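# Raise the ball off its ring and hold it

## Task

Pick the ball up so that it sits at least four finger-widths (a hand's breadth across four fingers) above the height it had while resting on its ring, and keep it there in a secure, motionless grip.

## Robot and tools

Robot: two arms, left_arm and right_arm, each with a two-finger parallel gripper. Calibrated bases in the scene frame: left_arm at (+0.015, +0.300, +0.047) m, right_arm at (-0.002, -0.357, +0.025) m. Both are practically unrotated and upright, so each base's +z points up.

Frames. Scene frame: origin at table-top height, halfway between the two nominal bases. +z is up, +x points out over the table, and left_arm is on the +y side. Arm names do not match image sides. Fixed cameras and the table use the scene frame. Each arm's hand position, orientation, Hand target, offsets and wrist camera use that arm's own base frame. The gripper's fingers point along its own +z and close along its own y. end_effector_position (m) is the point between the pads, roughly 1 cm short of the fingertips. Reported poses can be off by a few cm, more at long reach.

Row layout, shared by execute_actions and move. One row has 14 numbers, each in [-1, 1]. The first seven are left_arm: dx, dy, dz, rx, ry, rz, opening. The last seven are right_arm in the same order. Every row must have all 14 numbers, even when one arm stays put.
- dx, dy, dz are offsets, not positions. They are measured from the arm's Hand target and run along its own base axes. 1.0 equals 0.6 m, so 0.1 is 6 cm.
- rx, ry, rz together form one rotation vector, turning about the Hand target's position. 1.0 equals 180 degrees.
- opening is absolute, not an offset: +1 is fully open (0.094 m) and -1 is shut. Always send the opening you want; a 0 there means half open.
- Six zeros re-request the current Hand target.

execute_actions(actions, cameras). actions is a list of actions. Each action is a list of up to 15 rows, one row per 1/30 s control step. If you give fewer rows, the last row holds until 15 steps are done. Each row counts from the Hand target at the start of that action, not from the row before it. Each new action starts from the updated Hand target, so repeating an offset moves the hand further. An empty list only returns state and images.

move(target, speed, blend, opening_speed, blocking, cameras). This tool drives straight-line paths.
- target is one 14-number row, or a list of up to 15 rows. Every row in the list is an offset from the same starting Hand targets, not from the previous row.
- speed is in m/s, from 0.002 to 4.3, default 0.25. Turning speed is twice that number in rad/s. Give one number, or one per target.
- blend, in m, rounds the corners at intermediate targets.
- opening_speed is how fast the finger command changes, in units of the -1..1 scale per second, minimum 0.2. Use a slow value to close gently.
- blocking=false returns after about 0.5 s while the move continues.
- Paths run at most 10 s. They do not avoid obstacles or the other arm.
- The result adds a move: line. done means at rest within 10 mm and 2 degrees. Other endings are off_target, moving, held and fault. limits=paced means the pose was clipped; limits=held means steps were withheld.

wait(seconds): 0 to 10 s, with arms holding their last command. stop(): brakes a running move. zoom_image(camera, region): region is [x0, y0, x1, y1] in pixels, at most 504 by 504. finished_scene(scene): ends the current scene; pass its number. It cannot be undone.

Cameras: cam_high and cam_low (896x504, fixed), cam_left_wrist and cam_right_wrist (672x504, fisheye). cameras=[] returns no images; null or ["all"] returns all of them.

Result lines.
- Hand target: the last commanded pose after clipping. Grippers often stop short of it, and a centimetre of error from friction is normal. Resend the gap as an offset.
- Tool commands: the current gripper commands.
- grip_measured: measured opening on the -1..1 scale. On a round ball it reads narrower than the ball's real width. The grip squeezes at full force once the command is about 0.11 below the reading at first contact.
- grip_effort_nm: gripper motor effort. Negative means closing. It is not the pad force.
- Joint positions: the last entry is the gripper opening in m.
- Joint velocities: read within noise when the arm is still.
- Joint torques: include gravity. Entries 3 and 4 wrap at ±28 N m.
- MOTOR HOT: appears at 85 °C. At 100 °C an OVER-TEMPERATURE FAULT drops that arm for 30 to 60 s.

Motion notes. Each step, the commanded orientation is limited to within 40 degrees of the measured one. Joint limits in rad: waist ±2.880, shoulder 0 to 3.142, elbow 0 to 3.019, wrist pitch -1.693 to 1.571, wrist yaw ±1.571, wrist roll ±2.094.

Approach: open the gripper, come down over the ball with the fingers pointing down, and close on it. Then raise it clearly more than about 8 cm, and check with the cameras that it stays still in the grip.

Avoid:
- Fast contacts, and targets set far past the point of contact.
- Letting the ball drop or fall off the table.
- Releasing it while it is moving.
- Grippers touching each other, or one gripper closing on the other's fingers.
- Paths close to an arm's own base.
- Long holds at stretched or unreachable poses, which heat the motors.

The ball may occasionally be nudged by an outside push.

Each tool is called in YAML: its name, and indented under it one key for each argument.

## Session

execute_actions:
  actions: []

Scene clock: 0.00 s.
left_arm: end_effector_position=(+0.4773, -0.2256, +0.1404) grip_measured=+1.000 grip_effort_nm=n/a end_effector_quat_wxyz=(+0.662, +0.098, +0.680, +0.298) | right_arm: end_effector_position=(+0.5221, -0.2685, +0.2376) grip_measured=+1.000 grip_effort_nm=n/a end_effector_quat_wxyz=(+0.018, +0.686, +0.726, +0.045)
Joint positions: left_arm=[-0.717 1.852 0.682 1.271 -0.996 0.651 0.094] | right_arm=[-0.497 1.849 1.866 -1.531 -0.078 1.019 0.094]
Joint velocities: within noise
Joint torques (N m): no reading
Motor temperatures (°C): left_arm=[25 20 20 21 19 21 21] | right_arm=[25 26 23 19 22 20 20]
Heat: left arm: hottest waist 25 °C; right arm: hottest shoulder 26 °C.
Hand target: left_arm +0.4804, -0.2283, +0.1434; +0.666, +0.093, +0.679, +0.296 | right_arm +0.5276, -0.2715, +0.2433; +0.026, +0.686, +0.726, +0.047
Tool commands: left_gripper/opening=+1.0 right_gripper/opening=+1.0
camera_calibration:
cam_left_wrist: T_world_to_cam=[[0.269345, -0.797808, -0.539404, -0.230013], [-0.71223, 0.21198, -0.669173, 0.496457], [0.648214, 0.564418, -0.511127, 0.0169178], [0, 0, 0, 1]] pos_world=[0.404578, -0.298294, 0.216793]
cam_right_wrist: T_world_to_cam=[[-0.99938, 0.013401, -0.0325694, 0.535977], [-0.0152482, 0.668965, 0.743138, 0.0169326], [0.0317466, 0.743173, -0.668345, 0.466141], [0, 0, 0, 1]] pos_world=[0.521104, -0.364934, 0.316417]

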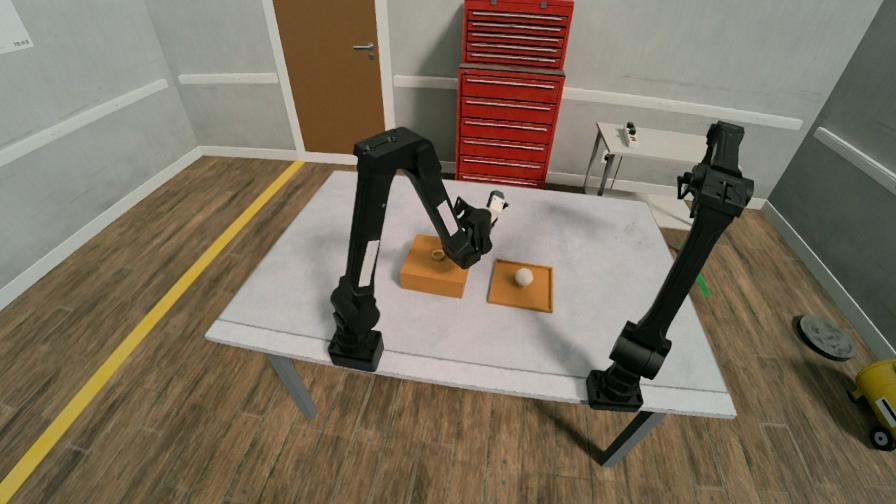

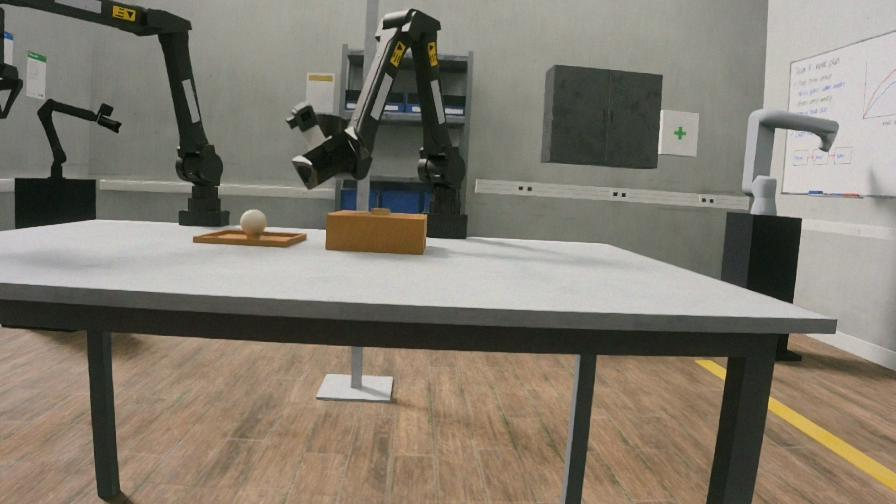

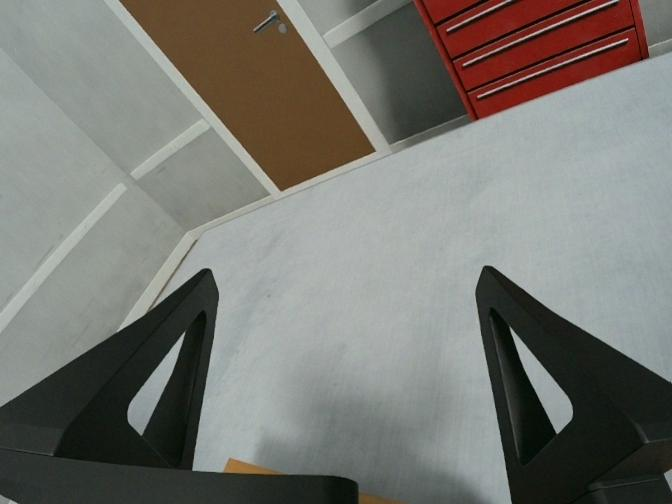

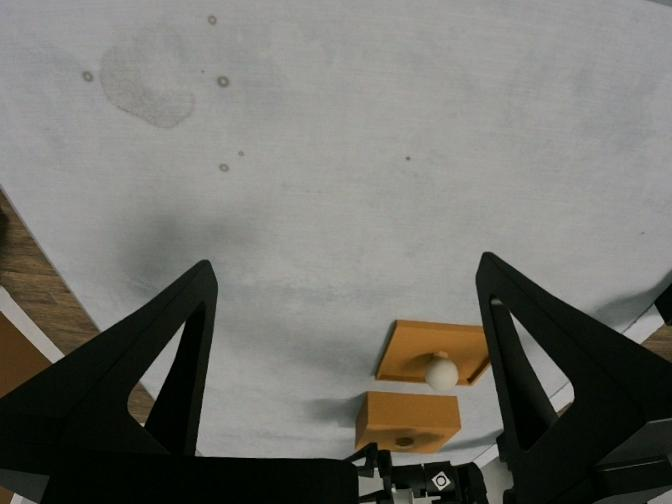

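move:
  target: [-0.2257,-0.345,-0.02,-0.0218,0.457,-0.196,1,0,0,0,0,0,0,1]
  speed: 0.4
  cameras: ["cam_high","cam_low","cam_left_wrist"]

Scene clock: 17.10 s.
left_arm: end_effector_position=(+0.3384, -0.4163, +0.1220) grip_measured=+1.000 grip_effort_nm=-0.032 end_effector_quat_wxyz=(+0.111, +0.417, +0.901, -0.050) | right_arm: end_effector_position=(+0.5221, -0.2685, +0.2376) grip_measured=+1.000 grip_effort_nm=0.012 end_effector_quat_wxyz=(+0.018, +0.686, +0.726, +0.045)
Joint positions: left_arm=[-0.89 1.658 1.279 -0.949 -0.008 -0.023 0.094] | right_arm=[-0.497 1.849 1.866 -1.531 -0.078 1.019 0.094]
Joint velocities: within noise
Joint torques (N m): left_arm=[-1.03 -13.51 13.11 0.66 0.04 -0.05] | right_arm=[0.62 -16.73 10.92 0.42 0.01 0.03]
Motor temperatures (°C): left_arm=[25 21 21 21 19 21 21] | right_arm=[25 28 26 19 22 20 20]
Heat: left arm: hottest waist 25 °C; right arm: hottest shoulder 28 °C.
Hand target: left_arm +0.3450, -0.4353, +0.1314; +0.119, +0.426, +0.895, -0.056 | right_arm +0.5276, -0.2715, +0.2433; +0.026, +0.686, +0.726, +0.047
Off the commanded pose: left_arm 0.022 m, 2 deg | right_arm 0.009 m, 1 deg.
move: off_target (left_arm)
camera_calibration:
cam_left_wrist: T_world_to_cam=[[-0.763677, -0.645507, -0.0108673, -0.00626608], [-0.576649, 0.674451, 0.461078, 0.434369], [-0.2903, 0.358381, -0.887293, 0.482886], [0, 0, 0, 1]] pos_world=[0.385875, -0.470062, 0.228115]
Images, in order (width x height): cam_high 896x504, cam_low 896x504, cam_left_wrist 672x504.

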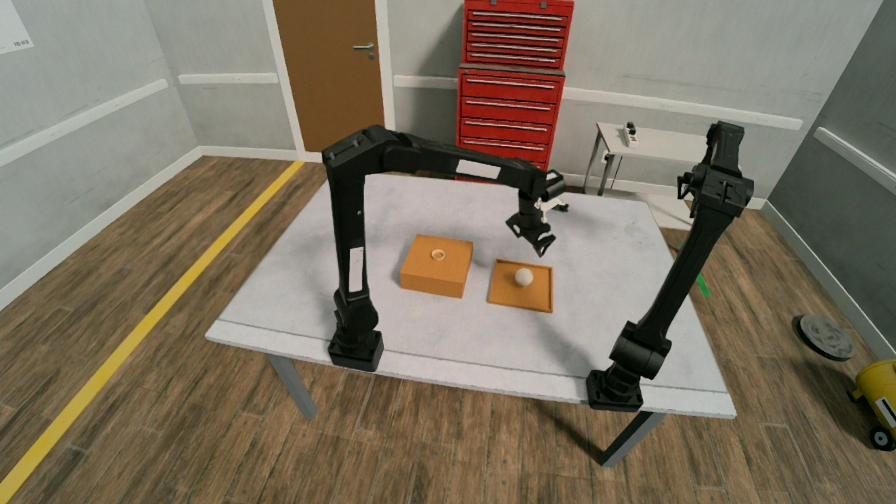

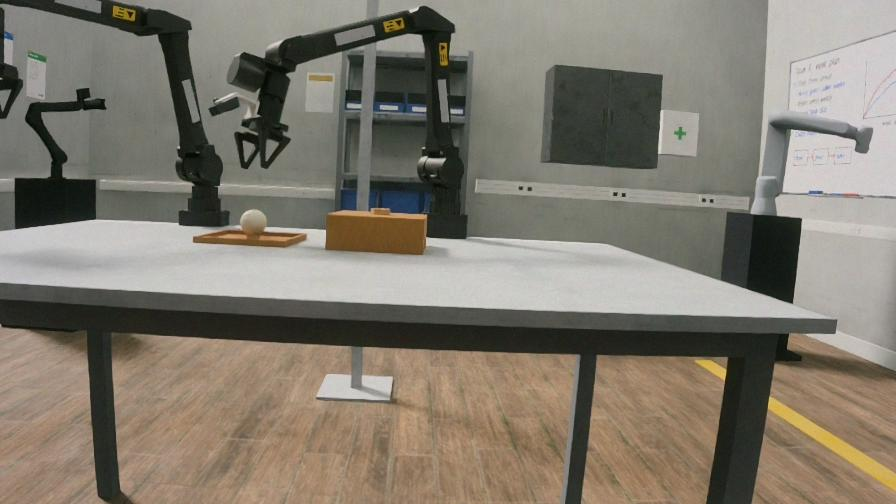

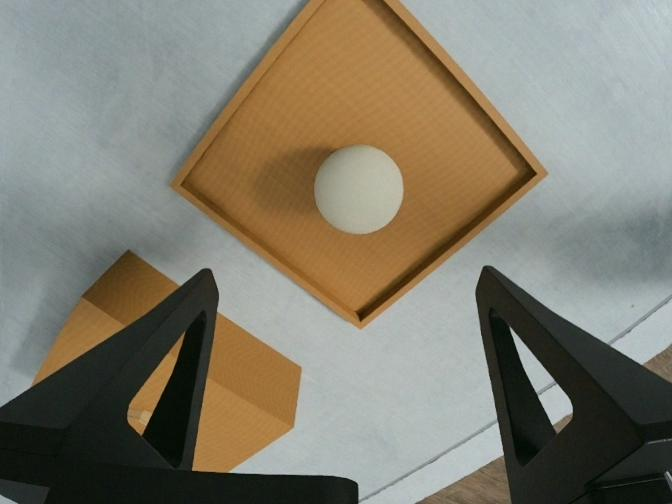

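move:
  target: [-0.0333,0.0113,-0.1623,0,0,0,1,0,0,0,0,0,0,1]
  speed: 0.25
  cameras: ["cam_low","cam_left_wrist"]

zoom_image:
  camera: "cam_low"
  region: [170, 140, 330, 260]

Scene clock: 27.47 s.
left_arm: end_effector_position=(+0.3274, -0.4224, +0.0384) grip_measured=+1.000 grip_effort_nm=-0.032 end_effector_quat_wxyz=(+0.117, +0.425, +0.896, -0.055) | right_arm: end_effector_position=(+0.5221, -0.2685, +0.2376) grip_measured=+1.000 grip_effort_nm=0.012 end_effector_quat_wxyz=(+0.018, +0.686, +0.726, +0.045)
Joint positions: left_arm=[-0.913 1.749 1.151 -0.715 -0.008 -0.026 0.094] | right_arm=[-0.497 1.849 1.866 -1.531 -0.078 1.019 0.094]
Joint velocities: within noise
Joint torques (N m): left_arm=[-1.14 -14.39 8.23 1.74 -0.22 -0.23] | right_arm=[0.5 -16.85 10.88 0.51 0 0.02]
Motor temperatures (°C): left_arm=[25 21 23 21 19 21 21] | right_arm=[25 29 28 19 22 20 20]
Heat: left arm: hottest waist 25 °C; right arm: hottest shoulder 29 °C.
Hand target: left_arm +0.3249, -0.4285, +0.0339; +0.118, +0.426, +0.895, -0.056 | right_arm +0.5276, -0.2715, +0.2433; +0.026, +0.686, +0.726, +0.047
Off the commanded pose: left_arm 0.008 m, 0 deg | right_arm 0.009 m, 1 deg.
move: done
camera_calibration:
cam_left_wrist: T_world_to_cam=[[-0.776536, -0.629998, -0.00971765, -0.00879128], [-0.566817, 0.691757, 0.447427, 0.475344], [-0.275156, 0.352952, -0.894267, 0.400838], [0, 0, 0, 1]] pos_world=[0.372899, -0.475837, 0.145689]
Images, in order (width x height): cam_low 896x504, cam_left_wrist 672x504.

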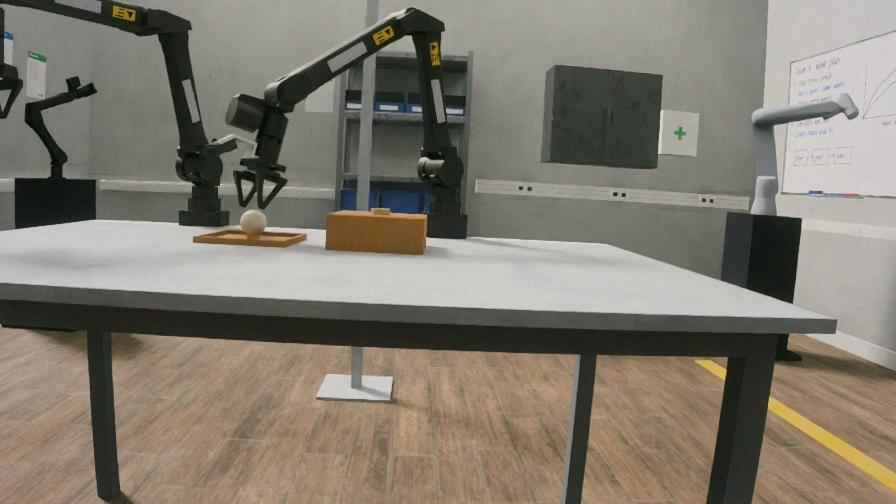

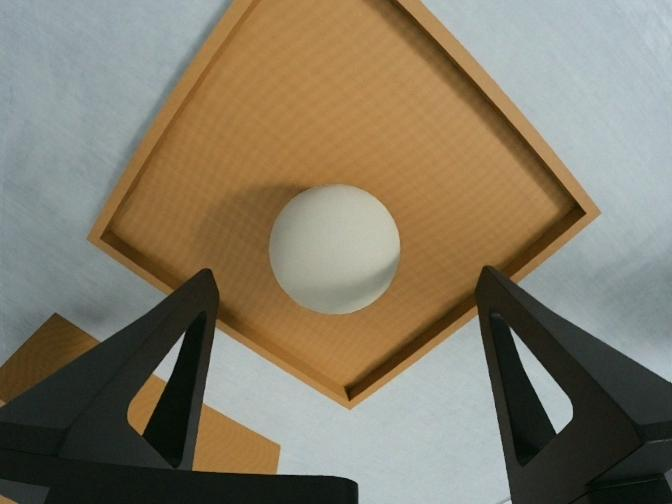

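Scaled by 3.150.

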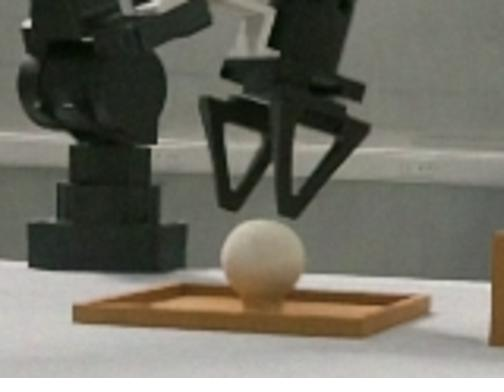

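move:
  target:
    - [0.0007,0.0058,-0.0748,0,0,0,1,0,0,0,0,0,0,1]
    - [0.0007,0.0058,-0.0748,0,0,0,-0.1,0,0,0,0,0,0,1]
  speed: 0.15
  opening_speed: 0.8
  cameras: ["cam_low","cam_left_wrist"]

zoom_image:
  camera: "cam_low"
  region: [170, 140, 330, 260]

Scene clock: 38.00 s.
left_arm: end_effector_position=(+0.3281, -0.4233, -0.0015) grip_measured=+0.136 grip_effort_nm=-1.043 end_effector_quat_wxyz=(+0.122, +0.425, +0.895, -0.057) | right_arm: end_effector_position=(+0.5221, -0.2685, +0.2376) grip_measured=+1.000 grip_effort_nm=0.012 end_effector_quat_wxyz=(+0.018, +0.686, +0.726, +0.045)
Joint positions: left_arm=[-0.913 1.812 1.111 -0.6 -0.008 -0.026 0.053] | right_arm=[-0.497 1.849 1.866 -1.531 -0.078 1.019 0.094]
Joint velocities: within noise
Joint torques (N m): left_arm=[-0.73 -14.62 7.21 1.74 -0.15 -0.17] | right_arm=[0.32 -16.85 10.92 0.47 0.01 0.03]
Motor temperatures (°C): left_arm=[25 21 23 21 19 21 21] | right_arm=[25 30 29 19 22 20 20]
Heat: left arm: hottest waist 25 °C; right arm: hottest shoulder 30 °C.
Hand target: left_arm +0.3253, -0.4250, -0.0109; +0.118, +0.426, +0.895, -0.056 | right_arm +0.5276, -0.2715, +0.2433; +0.026, +0.686, +0.726, +0.047
Off the commanded pose: left_arm 0.010 m, 0 deg | right_arm 0.009 m, 1 deg.
move: done
camera_calibration:
cam_left_wrist: T_world_to_cam=[[-0.776182, -0.630433, -0.00981606, -0.00943851], [-0.57024, 0.695261, 0.437538, 0.496809], [-0.269013, 0.345206, -0.899147, 0.36027], [0, 0, 0, 1]] pos_world=[0.372892, -0.475729, 0.106471]
Images, in order (width x height): cam_low 896x504, cam_left_wrist 672x504.

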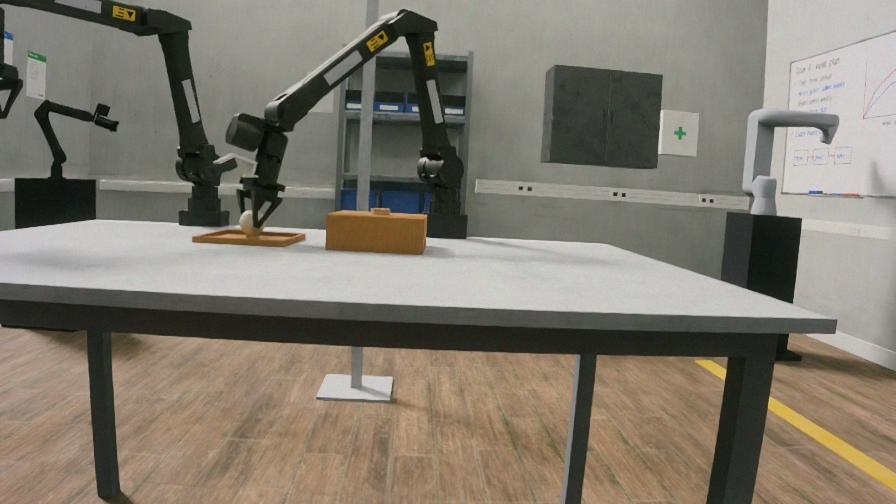

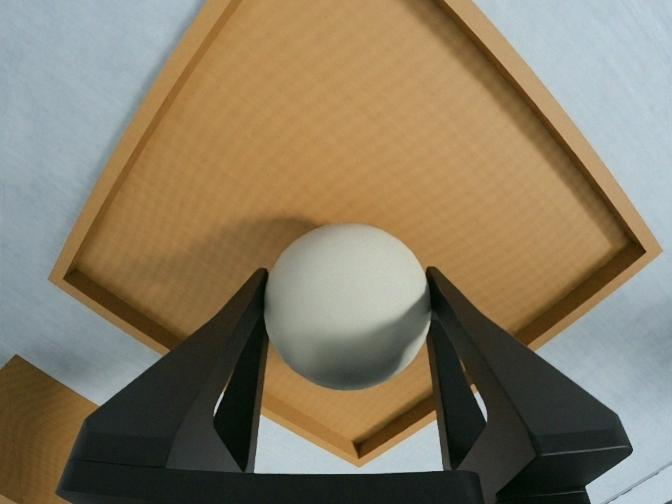

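Scaled by 3.150.

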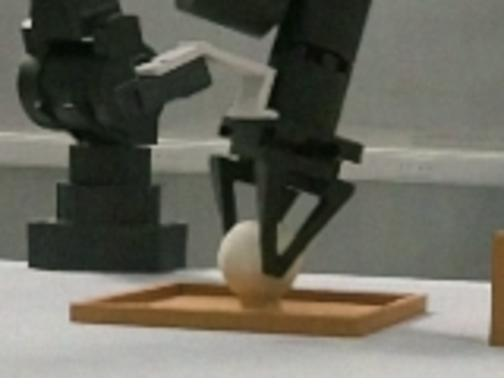

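move:
  target: [0,0,0.26,0,0,0,-0.1,0,0,0,0,0,0,1]
  speed: 0.2
  cameras: ["cam_low","cam_left_wrist"]

Scene clock: 41.63 s.
left_arm: end_effector_position=(+0.3161, -0.4077, +0.1208) grip_measured=+0.136 grip_effort_nm=-1.053 end_effector_quat_wxyz=(+0.096, +0.426, +0.898, -0.044) | right_arm: end_effector_position=(+0.5221, -0.2685, +0.2376) grip_measured=+1.000 grip_effort_nm=0.012 end_effector_quat_wxyz=(+0.018, +0.686, +0.726, +0.045)
Joint positions: left_arm=[-0.913 1.625 1.239 -0.972 -0.008 -0.026 0.053] | right_arm=[-0.497 1.849 1.866 -1.531 -0.078 1.019 0.094]
Joint velocities: within noise
Joint torques (N m): left_arm=[-0.67 -15.33 13.04 0.65 -0.13 -0.17] | right_arm=[0.44 -17.08 10.89 0.49 0.02 0.02]
Motor temperatures (°C): left_arm=[25 21 23 21 19 21 22] | right_arm=[25 30 29 19 22 20 20]
Heat: left arm: hottest waist 25 °C; right arm: hottest shoulder 30 °C.
Hand target: left_arm +0.3254, -0.4251, +0.1452; +0.119, +0.426, +0.895, -0.056 | right_arm +0.5276, -0.2715, +0.2433; +0.026, +0.686, +0.726, +0.047
Off the commanded pose: left_arm 0.031 m, 3 deg | right_arm 0.009 m, 1 deg.
move: off_target (left_arm)
camera_calibration:
cam_left_wrist: T_world_to_cam=[[-0.776542, -0.629966, -0.0112236, -0.00724904], [-0.554058, 0.674274, 0.488236, 0.405855], [-0.300004, 0.385354, -0.872639, 0.484623], [0, 0, 0, 1]] pos_world=[0.364627, -0.464976, 0.224666]
Images, in order (width x height): cam_low 896x504, cam_left_wrist 672x504.

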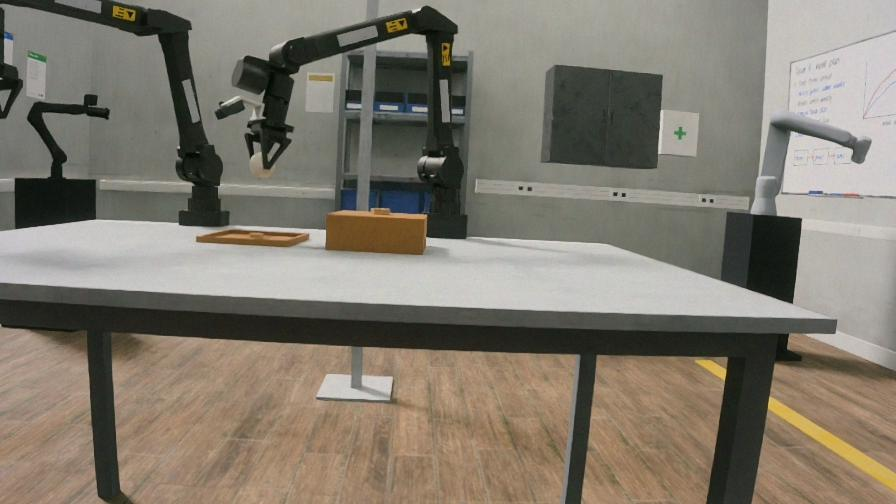

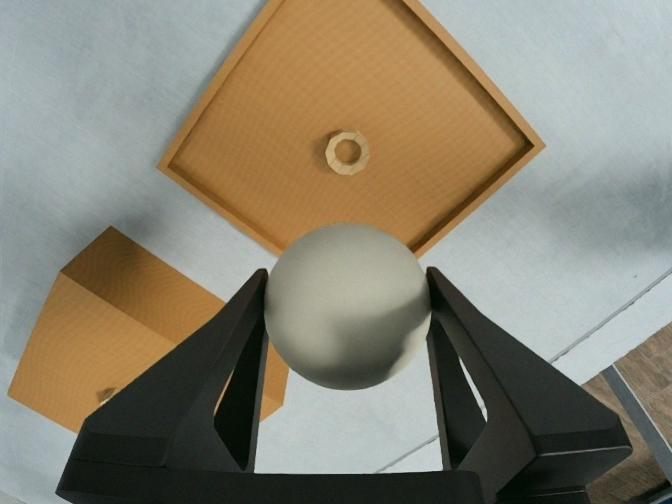

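finished_scene:
  scene: 2

The scene is finished: the task was done.


## Next scene

The same job, from a new start.

execute_actions:
  actions: []

Scene clock: 0.00 s.
left_arm: end_effector_position=(+0.0614, +0.3104, +0.2278) grip_measured=+1.000 grip_effort_nm=n/a end_effector_quat_wxyz=(-0.208, +0.675, -0.567, -0.424) | right_arm: end_effector_position=(+0.1788, +0.3103, +0.2392) grip_measured=+1.000 grip_effort_nm=n/a end_effector_quat_wxyz=(+0.133, -0.265, +0.937, +0.183)
Joint positions: left_arm=[0.987 0.752 0.599 -0.738 -0.776 -0.471 0.094] | right_arm=[1.004 0.988 0.925 -1.059 -0.094 0.475 0.094]
Joint velocities: within noise
Joint torques (N m): no reading
Motor temperatures (°C): left_arm=[25 20 20 21 19 20 21] | right_arm=[24 25 23 19 21 19 19]
Heat: left arm: hottest waist 25 °C; right arm: hottest shoulder 25 °C.
Hand target: left_arm +0.0644, +0.3148, +0.2398; -0.219, +0.676, -0.561, -0.425 | right_arm +0.1824, +0.3160, +0.2511; +0.143, -0.265, +0.934, +0.192
Tool commands: left_gripper/opening=+1.0 right_gripper/opening=+1.0
camera_calibration:
cam_left_wrist: T_world_to_cam=[[0.938946, 0.274119, -0.20794, -0.092645], [0.222898, -0.945017, -0.239287, 0.348895], [-0.2621, 0.178329, -0.948421, 0.304047], [0, 0, 0, 1]] pos_world=[0.0889112, 0.300888, 0.352586]
cam_right_wrist: T_world_to_cam=[[0.476964, -0.84321, -0.247996, 0.238631], [-0.729928, -0.537191, 0.422648, 0.202088], [-0.489602, -0.0205688, -0.871703, 0.426801], [0, 0, 0, 1]] pos_world=[0.242654, 0.318554, 0.345811]

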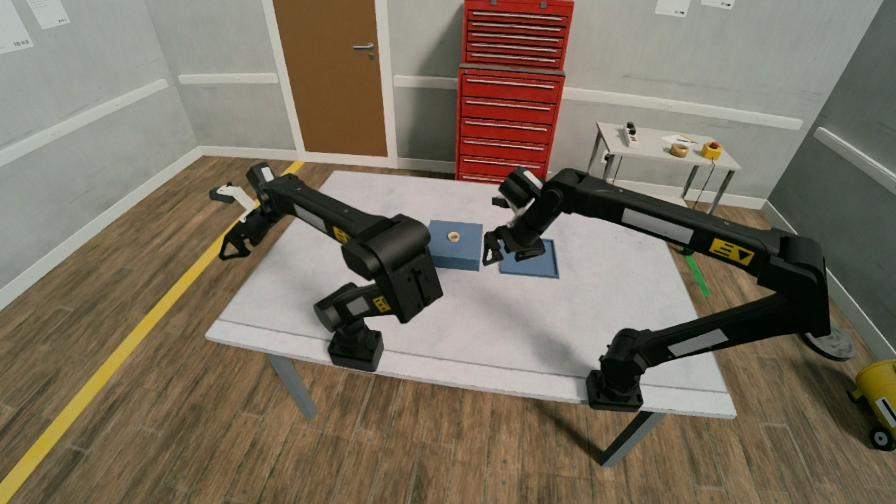

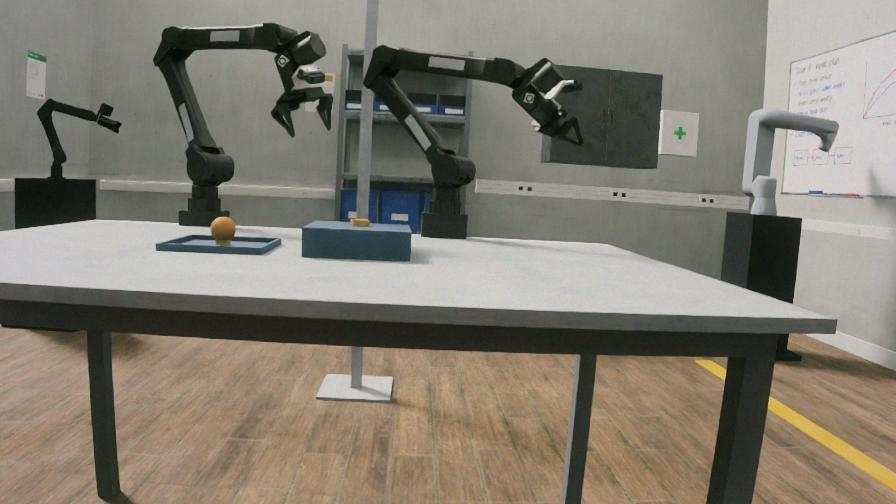

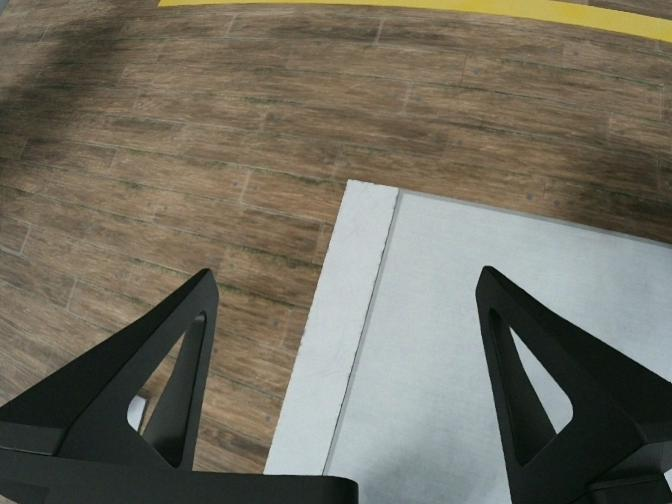

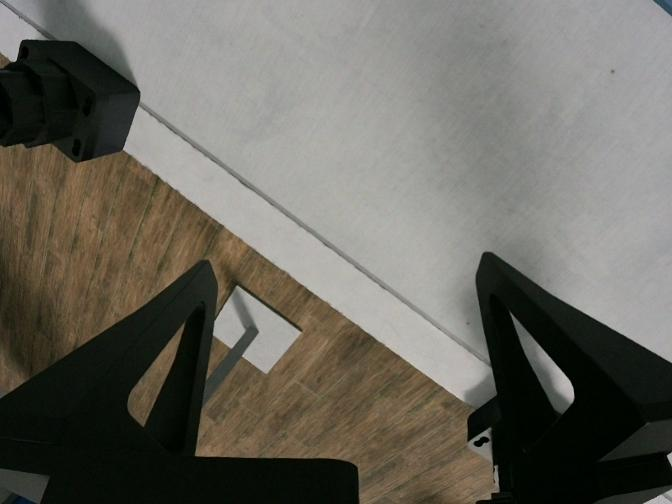

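move:
  target: [0,0,0,0,0,0,1,0.446,-0.2267,-0.1517,-0.1003,-0.0064,-0.0661,1]
  speed: 0.35
  cameras: ["cam_high","cam_low","cam_right_wrist"]

Scene clock: 14.70 s.
left_arm: end_effector_position=(+0.0614, +0.3104, +0.2278) grip_measured=+1.000 grip_effort_nm=-0.027 end_effector_quat_wxyz=(-0.208, +0.675, -0.567, -0.424) | right_arm: end_effector_position=(+0.4292, +0.1756, +0.1481) grip_measured=+1.000 grip_effort_nm=0.007 end_effector_quat_wxyz=(+0.108, -0.186, +0.976, +0.023)
Joint positions: left_arm=[0.987 0.752 0.599 -0.738 -0.776 -0.471 0.094] | right_arm=[0.389 1.465 1.128 -1.012 -0.001 0.013 0.094]
Joint velocities: within noise
Joint torques (N m): left_arm=[-0.32 -2.9 11.78 1.78 -0.54 -0.15] | right_arm=[-0.32 -9.93 12.82 1.28 0.05 -0.08]
Motor temperatures (°C): left_arm=[24 20 21 21 19 20 21] | right_arm=[24 26 27 19 21 19 19]
Heat: left arm: hottest waist 24 °C; right arm: hottest elbow 27 °C.
Hand target: left_arm +0.0644, +0.3148, +0.2398; -0.219, +0.676, -0.561, -0.425 | right_arm +0.4499, +0.1800, +0.1600; +0.128, -0.188, +0.974, +0.025
Off the commanded pose: left_arm 0.013 m, 1 deg | right_arm 0.024 m, 2 deg.
move: off_target (left_arm, right_arm)
camera_calibration:
cam_right_wrist: T_world_to_cam=[[0.291532, -0.955978, 0.0333951, 0.0406833], [-0.808061, -0.22744, 0.543423, 0.312234], [-0.511905, -0.18541, -0.838795, 0.500919], [0, 0, 0, 1]] pos_world=[0.496867, 0.202783, 0.249135]
Images, in order (width x height): cam_high 896x504, cam_low 896x504, cam_right_wrist 672x504.

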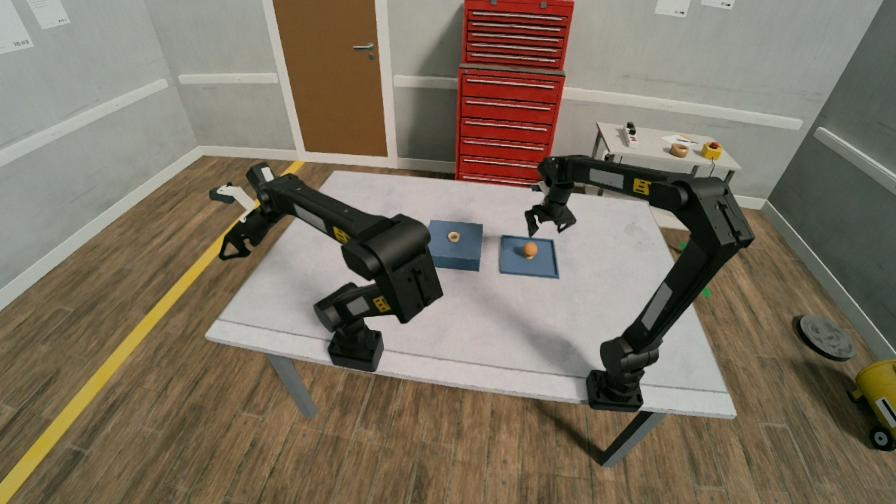

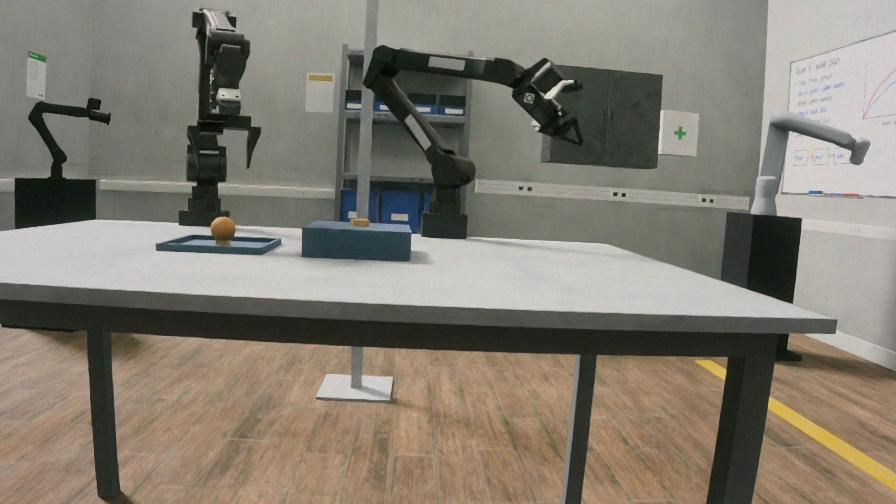

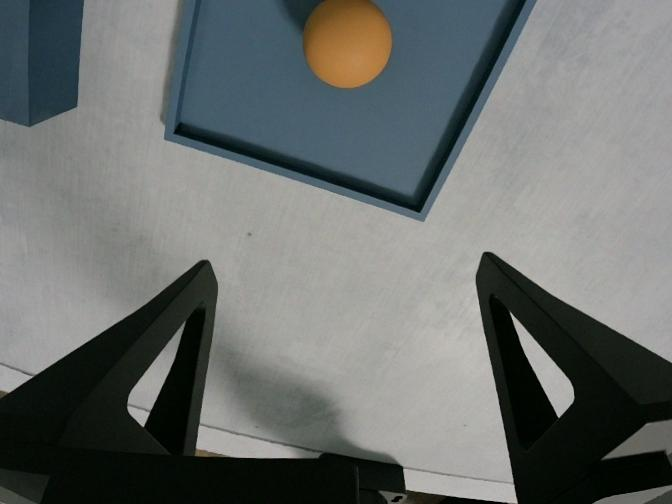

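move:
  target: [0,0,0,0,0,0,1,0.0618,0.01,-0.175,0,0,0,1]
  speed: 0.25
  cameras: ["cam_low","cam_right_wrist"]

zoom_image:
  camera: "cam_low"
  region: [140, 140, 300, 260]

Scene clock: 22.20 s.
left_arm: end_effector_position=(+0.0614, +0.3104, +0.2278) grip_measured=+1.000 grip_effort_nm=-0.022 end_effector_quat_wxyz=(-0.208, +0.675, -0.567, -0.424) | right_arm: end_effector_position=(+0.4771, +0.1901, +0.0571) grip_measured=+1.000 grip_effort_nm=0.007 end_effector_quat_wxyz=(+0.122, -0.189, +0.974, +0.024)
Joint positions: left_arm=[0.987 0.752 0.599 -0.738 -0.776 -0.471 0.094] | right_arm=[0.38 1.679 1.115 -0.759 -0.001 -0.004 0.094]
Joint velocities: within noise
Joint torques (N m): left_arm=[-0.26 -2.9 11.77 1.8 -0.53 -0.14] | right_arm=[-0.91 -12.81 9.05 1.55 -0.13 -0.07]
Motor temperatures (°C): left_arm=[24 20 22 21 19 20 21] | right_arm=[24 26 28 19 21 19 19]
Heat: left arm: hottest waist 24 °C; right arm: hottest elbow 28 °C.
Hand target: left_arm +0.0644, +0.3148, +0.2398; -0.219, +0.676, -0.561, -0.425 | right_arm +0.4871, +0.1861, +0.0552; +0.128, -0.188, +0.974, +0.025
Off the commanded pose: left_arm 0.013 m, 1 deg | right_arm 0.011 m, 1 deg.
move: off_target (left_arm, right_arm)
camera_calibration:
cam_right_wrist: T_world_to_cam=[[0.297846, -0.953968, 0.0350987, 0.0401911], [-0.820268, -0.236949, 0.520591, 0.412636], [-0.488311, -0.183847, -0.853084, 0.441021], [0, 0, 0, 1]] pos_world=[0.541857, 0.217195, 0.160002]
Images, in order (width x height): cam_low 896x504, cam_right_wrist 672x504.

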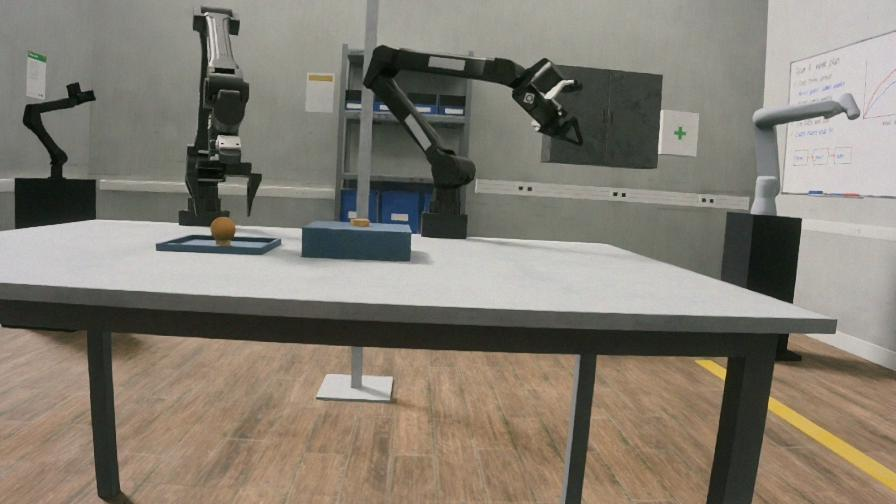

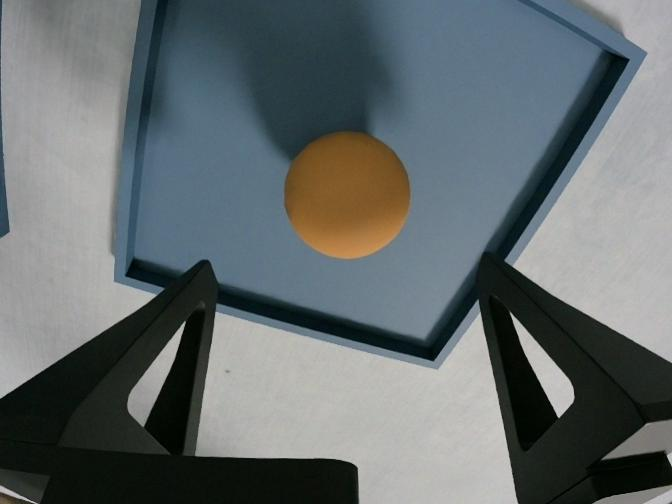

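Scaled by 3.150.

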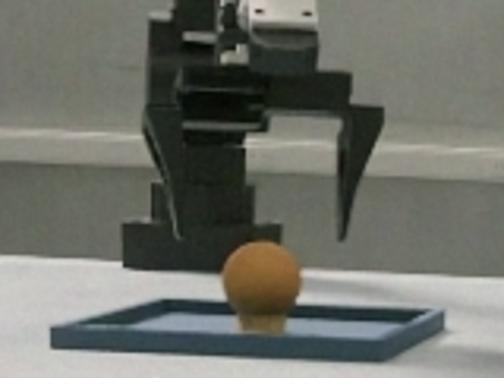

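move:
  target:
    - [0,0,0,0,0,0,1,0.0122,0.0108,-0.0703,0,0,0,1]
    - [0,0,0,0,0,0,1,0.0122,0.0108,-0.0703,0,0,0,-0.2]
  speed: 0.15
  opening_speed: 0.8
  cameras: ["cam_low","cam_right_wrist"]

zoom_image:
  camera: "cam_low"
  region: [140, 140, 300, 260]

Scene clock: 33.63 s.
left_arm: end_effector_position=(+0.0614, +0.3104, +0.2278) grip_measured=+1.000 grip_effort_nm=-0.022 end_effector_quat_wxyz=(-0.208, +0.675, -0.567, -0.424) | right_arm: end_effector_position=(+0.4902, +0.1954, +0.0212) grip_measured=-0.026 grip_effort_nm=-1.013 end_effector_quat_wxyz=(+0.128, -0.189, +0.973, +0.025)
Joint positions: left_arm=[0.987 0.752 0.599 -0.738 -0.776 -0.471 0.094] | right_arm=[0.38 1.76 1.11 -0.659 -0.002 -0.005 0.046]
Joint velocities: within noise
Joint torques (N m): left_arm=[-0.26 -2.96 11.77 1.83 -0.54 -0.14] | right_arm=[-0.56 -12.75 7.97 1.58 -0.06 -0.01]
Motor temperatures (°C): left_arm=[24 20 23 21 19 20 21] | right_arm=[24 26 29 19 21 19 19]
Heat: left arm: hottest waist 24 °C; right arm: hottest elbow 29 °C.
Hand target: left_arm +0.0644, +0.3148, +0.2398; -0.219, +0.676, -0.561, -0.425 | right_arm +0.4945, +0.1925, +0.0130; +0.128, -0.188, +0.974, +0.025
Off the commanded pose: left_arm 0.013 m, 1 deg | right_arm 0.010 m, 0 deg.
move: off_target (left_arm)
camera_calibration:
cam_right_wrist: T_world_to_cam=[[0.297868, -0.954011, 0.0337405, 0.0425871], [-0.826833, -0.240172, 0.508591, 0.447416], [-0.477097, -0.17939, -0.860347, 0.41155], [0, 0, 0, 1]] pos_world=[0.553602, 0.221913, 0.125088]
Images, in order (width x height): cam_low 896x504, cam_right_wrist 672x504.

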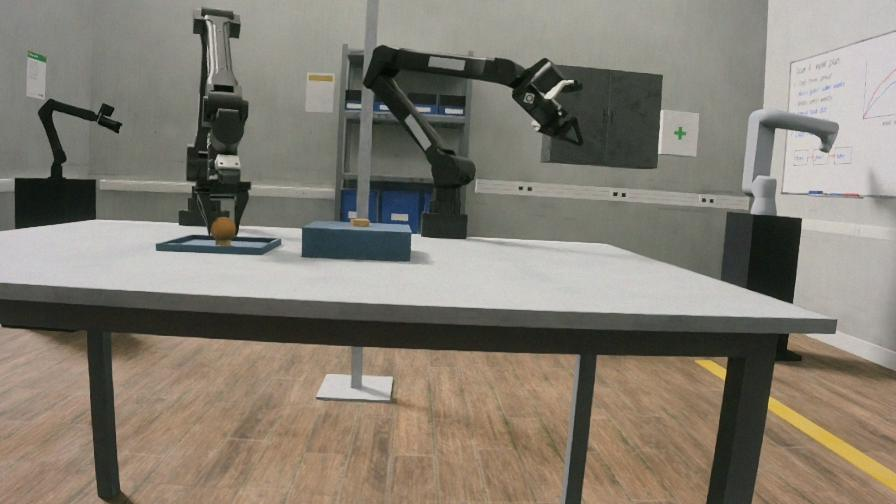

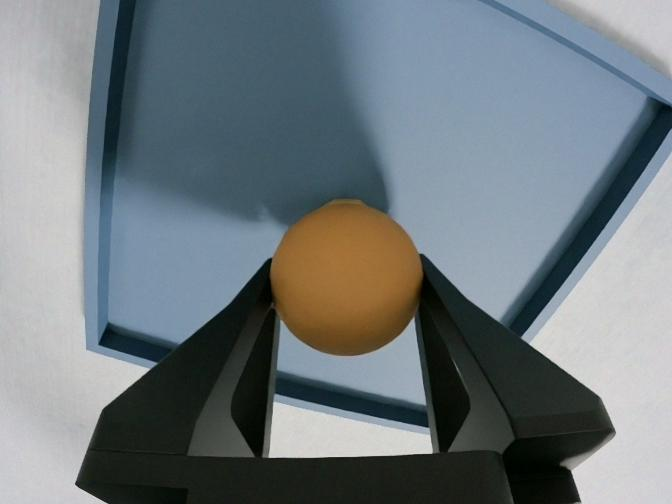

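Scaled by 3.150.

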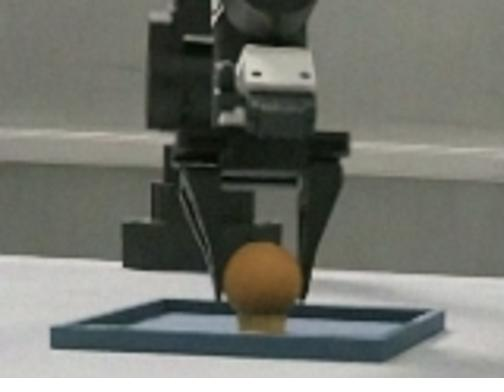

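move:
  target: [0,0,0,0,0,0,1,0,0,0.26,0,0,0,-0.2]
  speed: 0.2
  cameras: ["cam_low","cam_right_wrist"]

Scene clock: 41.90 s.
left_arm: end_effector_position=(+0.0614, +0.3104, +0.2278) grip_measured=+1.000 grip_effort_nm=-0.022 end_effector_quat_wxyz=(-0.208, +0.675, -0.567, -0.424) | right_arm: end_effector_position=(+0.4800, +0.1913, +0.1502) grip_measured=-0.026 grip_effort_nm=-1.018 end_effector_quat_wxyz=(+0.111, -0.190, +0.975, +0.022)
Joint positions: left_arm=[0.987 0.752 0.599 -0.738 -0.776 -0.471 0.094] | right_arm=[0.38 1.592 1.279 -1.029 -0.002 -0.005 0.046]
Joint velocities: within noise
Joint torques (N m): left_arm=[-0.26 -2.96 11.77 1.77 -0.54 -0.15] | right_arm=[-0.38 -13.39 12.68 0.39 -0.05 -0.01]
Motor temperatures (°C): left_arm=[24 20 23 21 19 20 21] | right_arm=[24 27 29 19 21 19 20]
Heat: left arm: hottest waist 24 °C; right arm: hottest elbow 29 °C.
Hand target: left_arm +0.0644, +0.3148, +0.2398; -0.219, +0.676, -0.561, -0.425 | right_arm +0.4944, +0.1925, +0.1690; +0.128, -0.188, +0.974, +0.025
Off the commanded pose: left_arm 0.013 m, 1 deg | right_arm 0.024 m, 2 deg.
move: off_target (left_arm, right_arm)
camera_calibration:
cam_right_wrist: T_world_to_cam=[[0.298993, -0.953563, 0.0363337, 0.0363889], [-0.809963, -0.233467, 0.538009, 0.358536], [-0.504543, -0.19029, -0.842156, 0.529526], [0, 0, 0, 1]] pos_world=[0.546689, 0.219169, 0.251726]
Images, in order (width x height): cam_low 896x504, cam_right_wrist 672x504.

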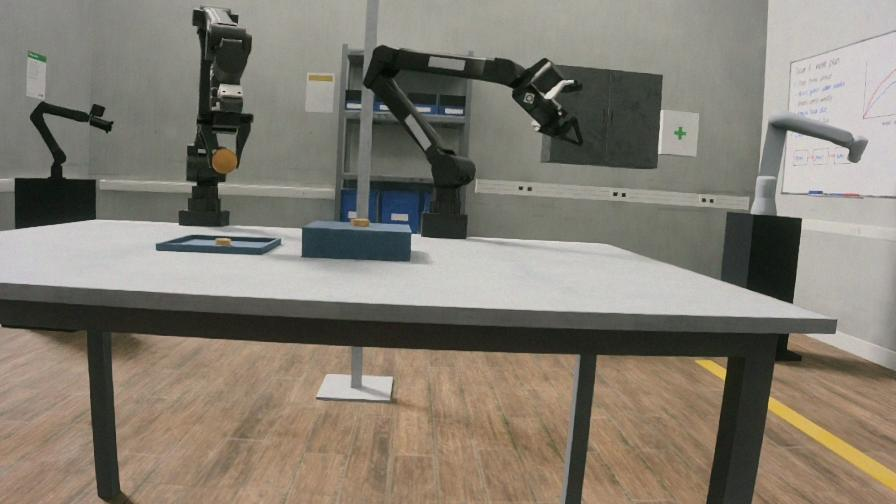

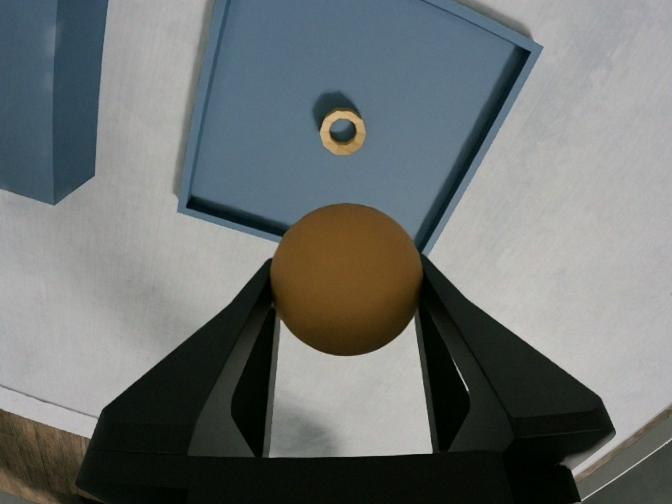

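Lifted about 12.9 cm, and the grip reading hasn't changed.

finished_scene:
  scene: 3

The scene is finished: the task was done.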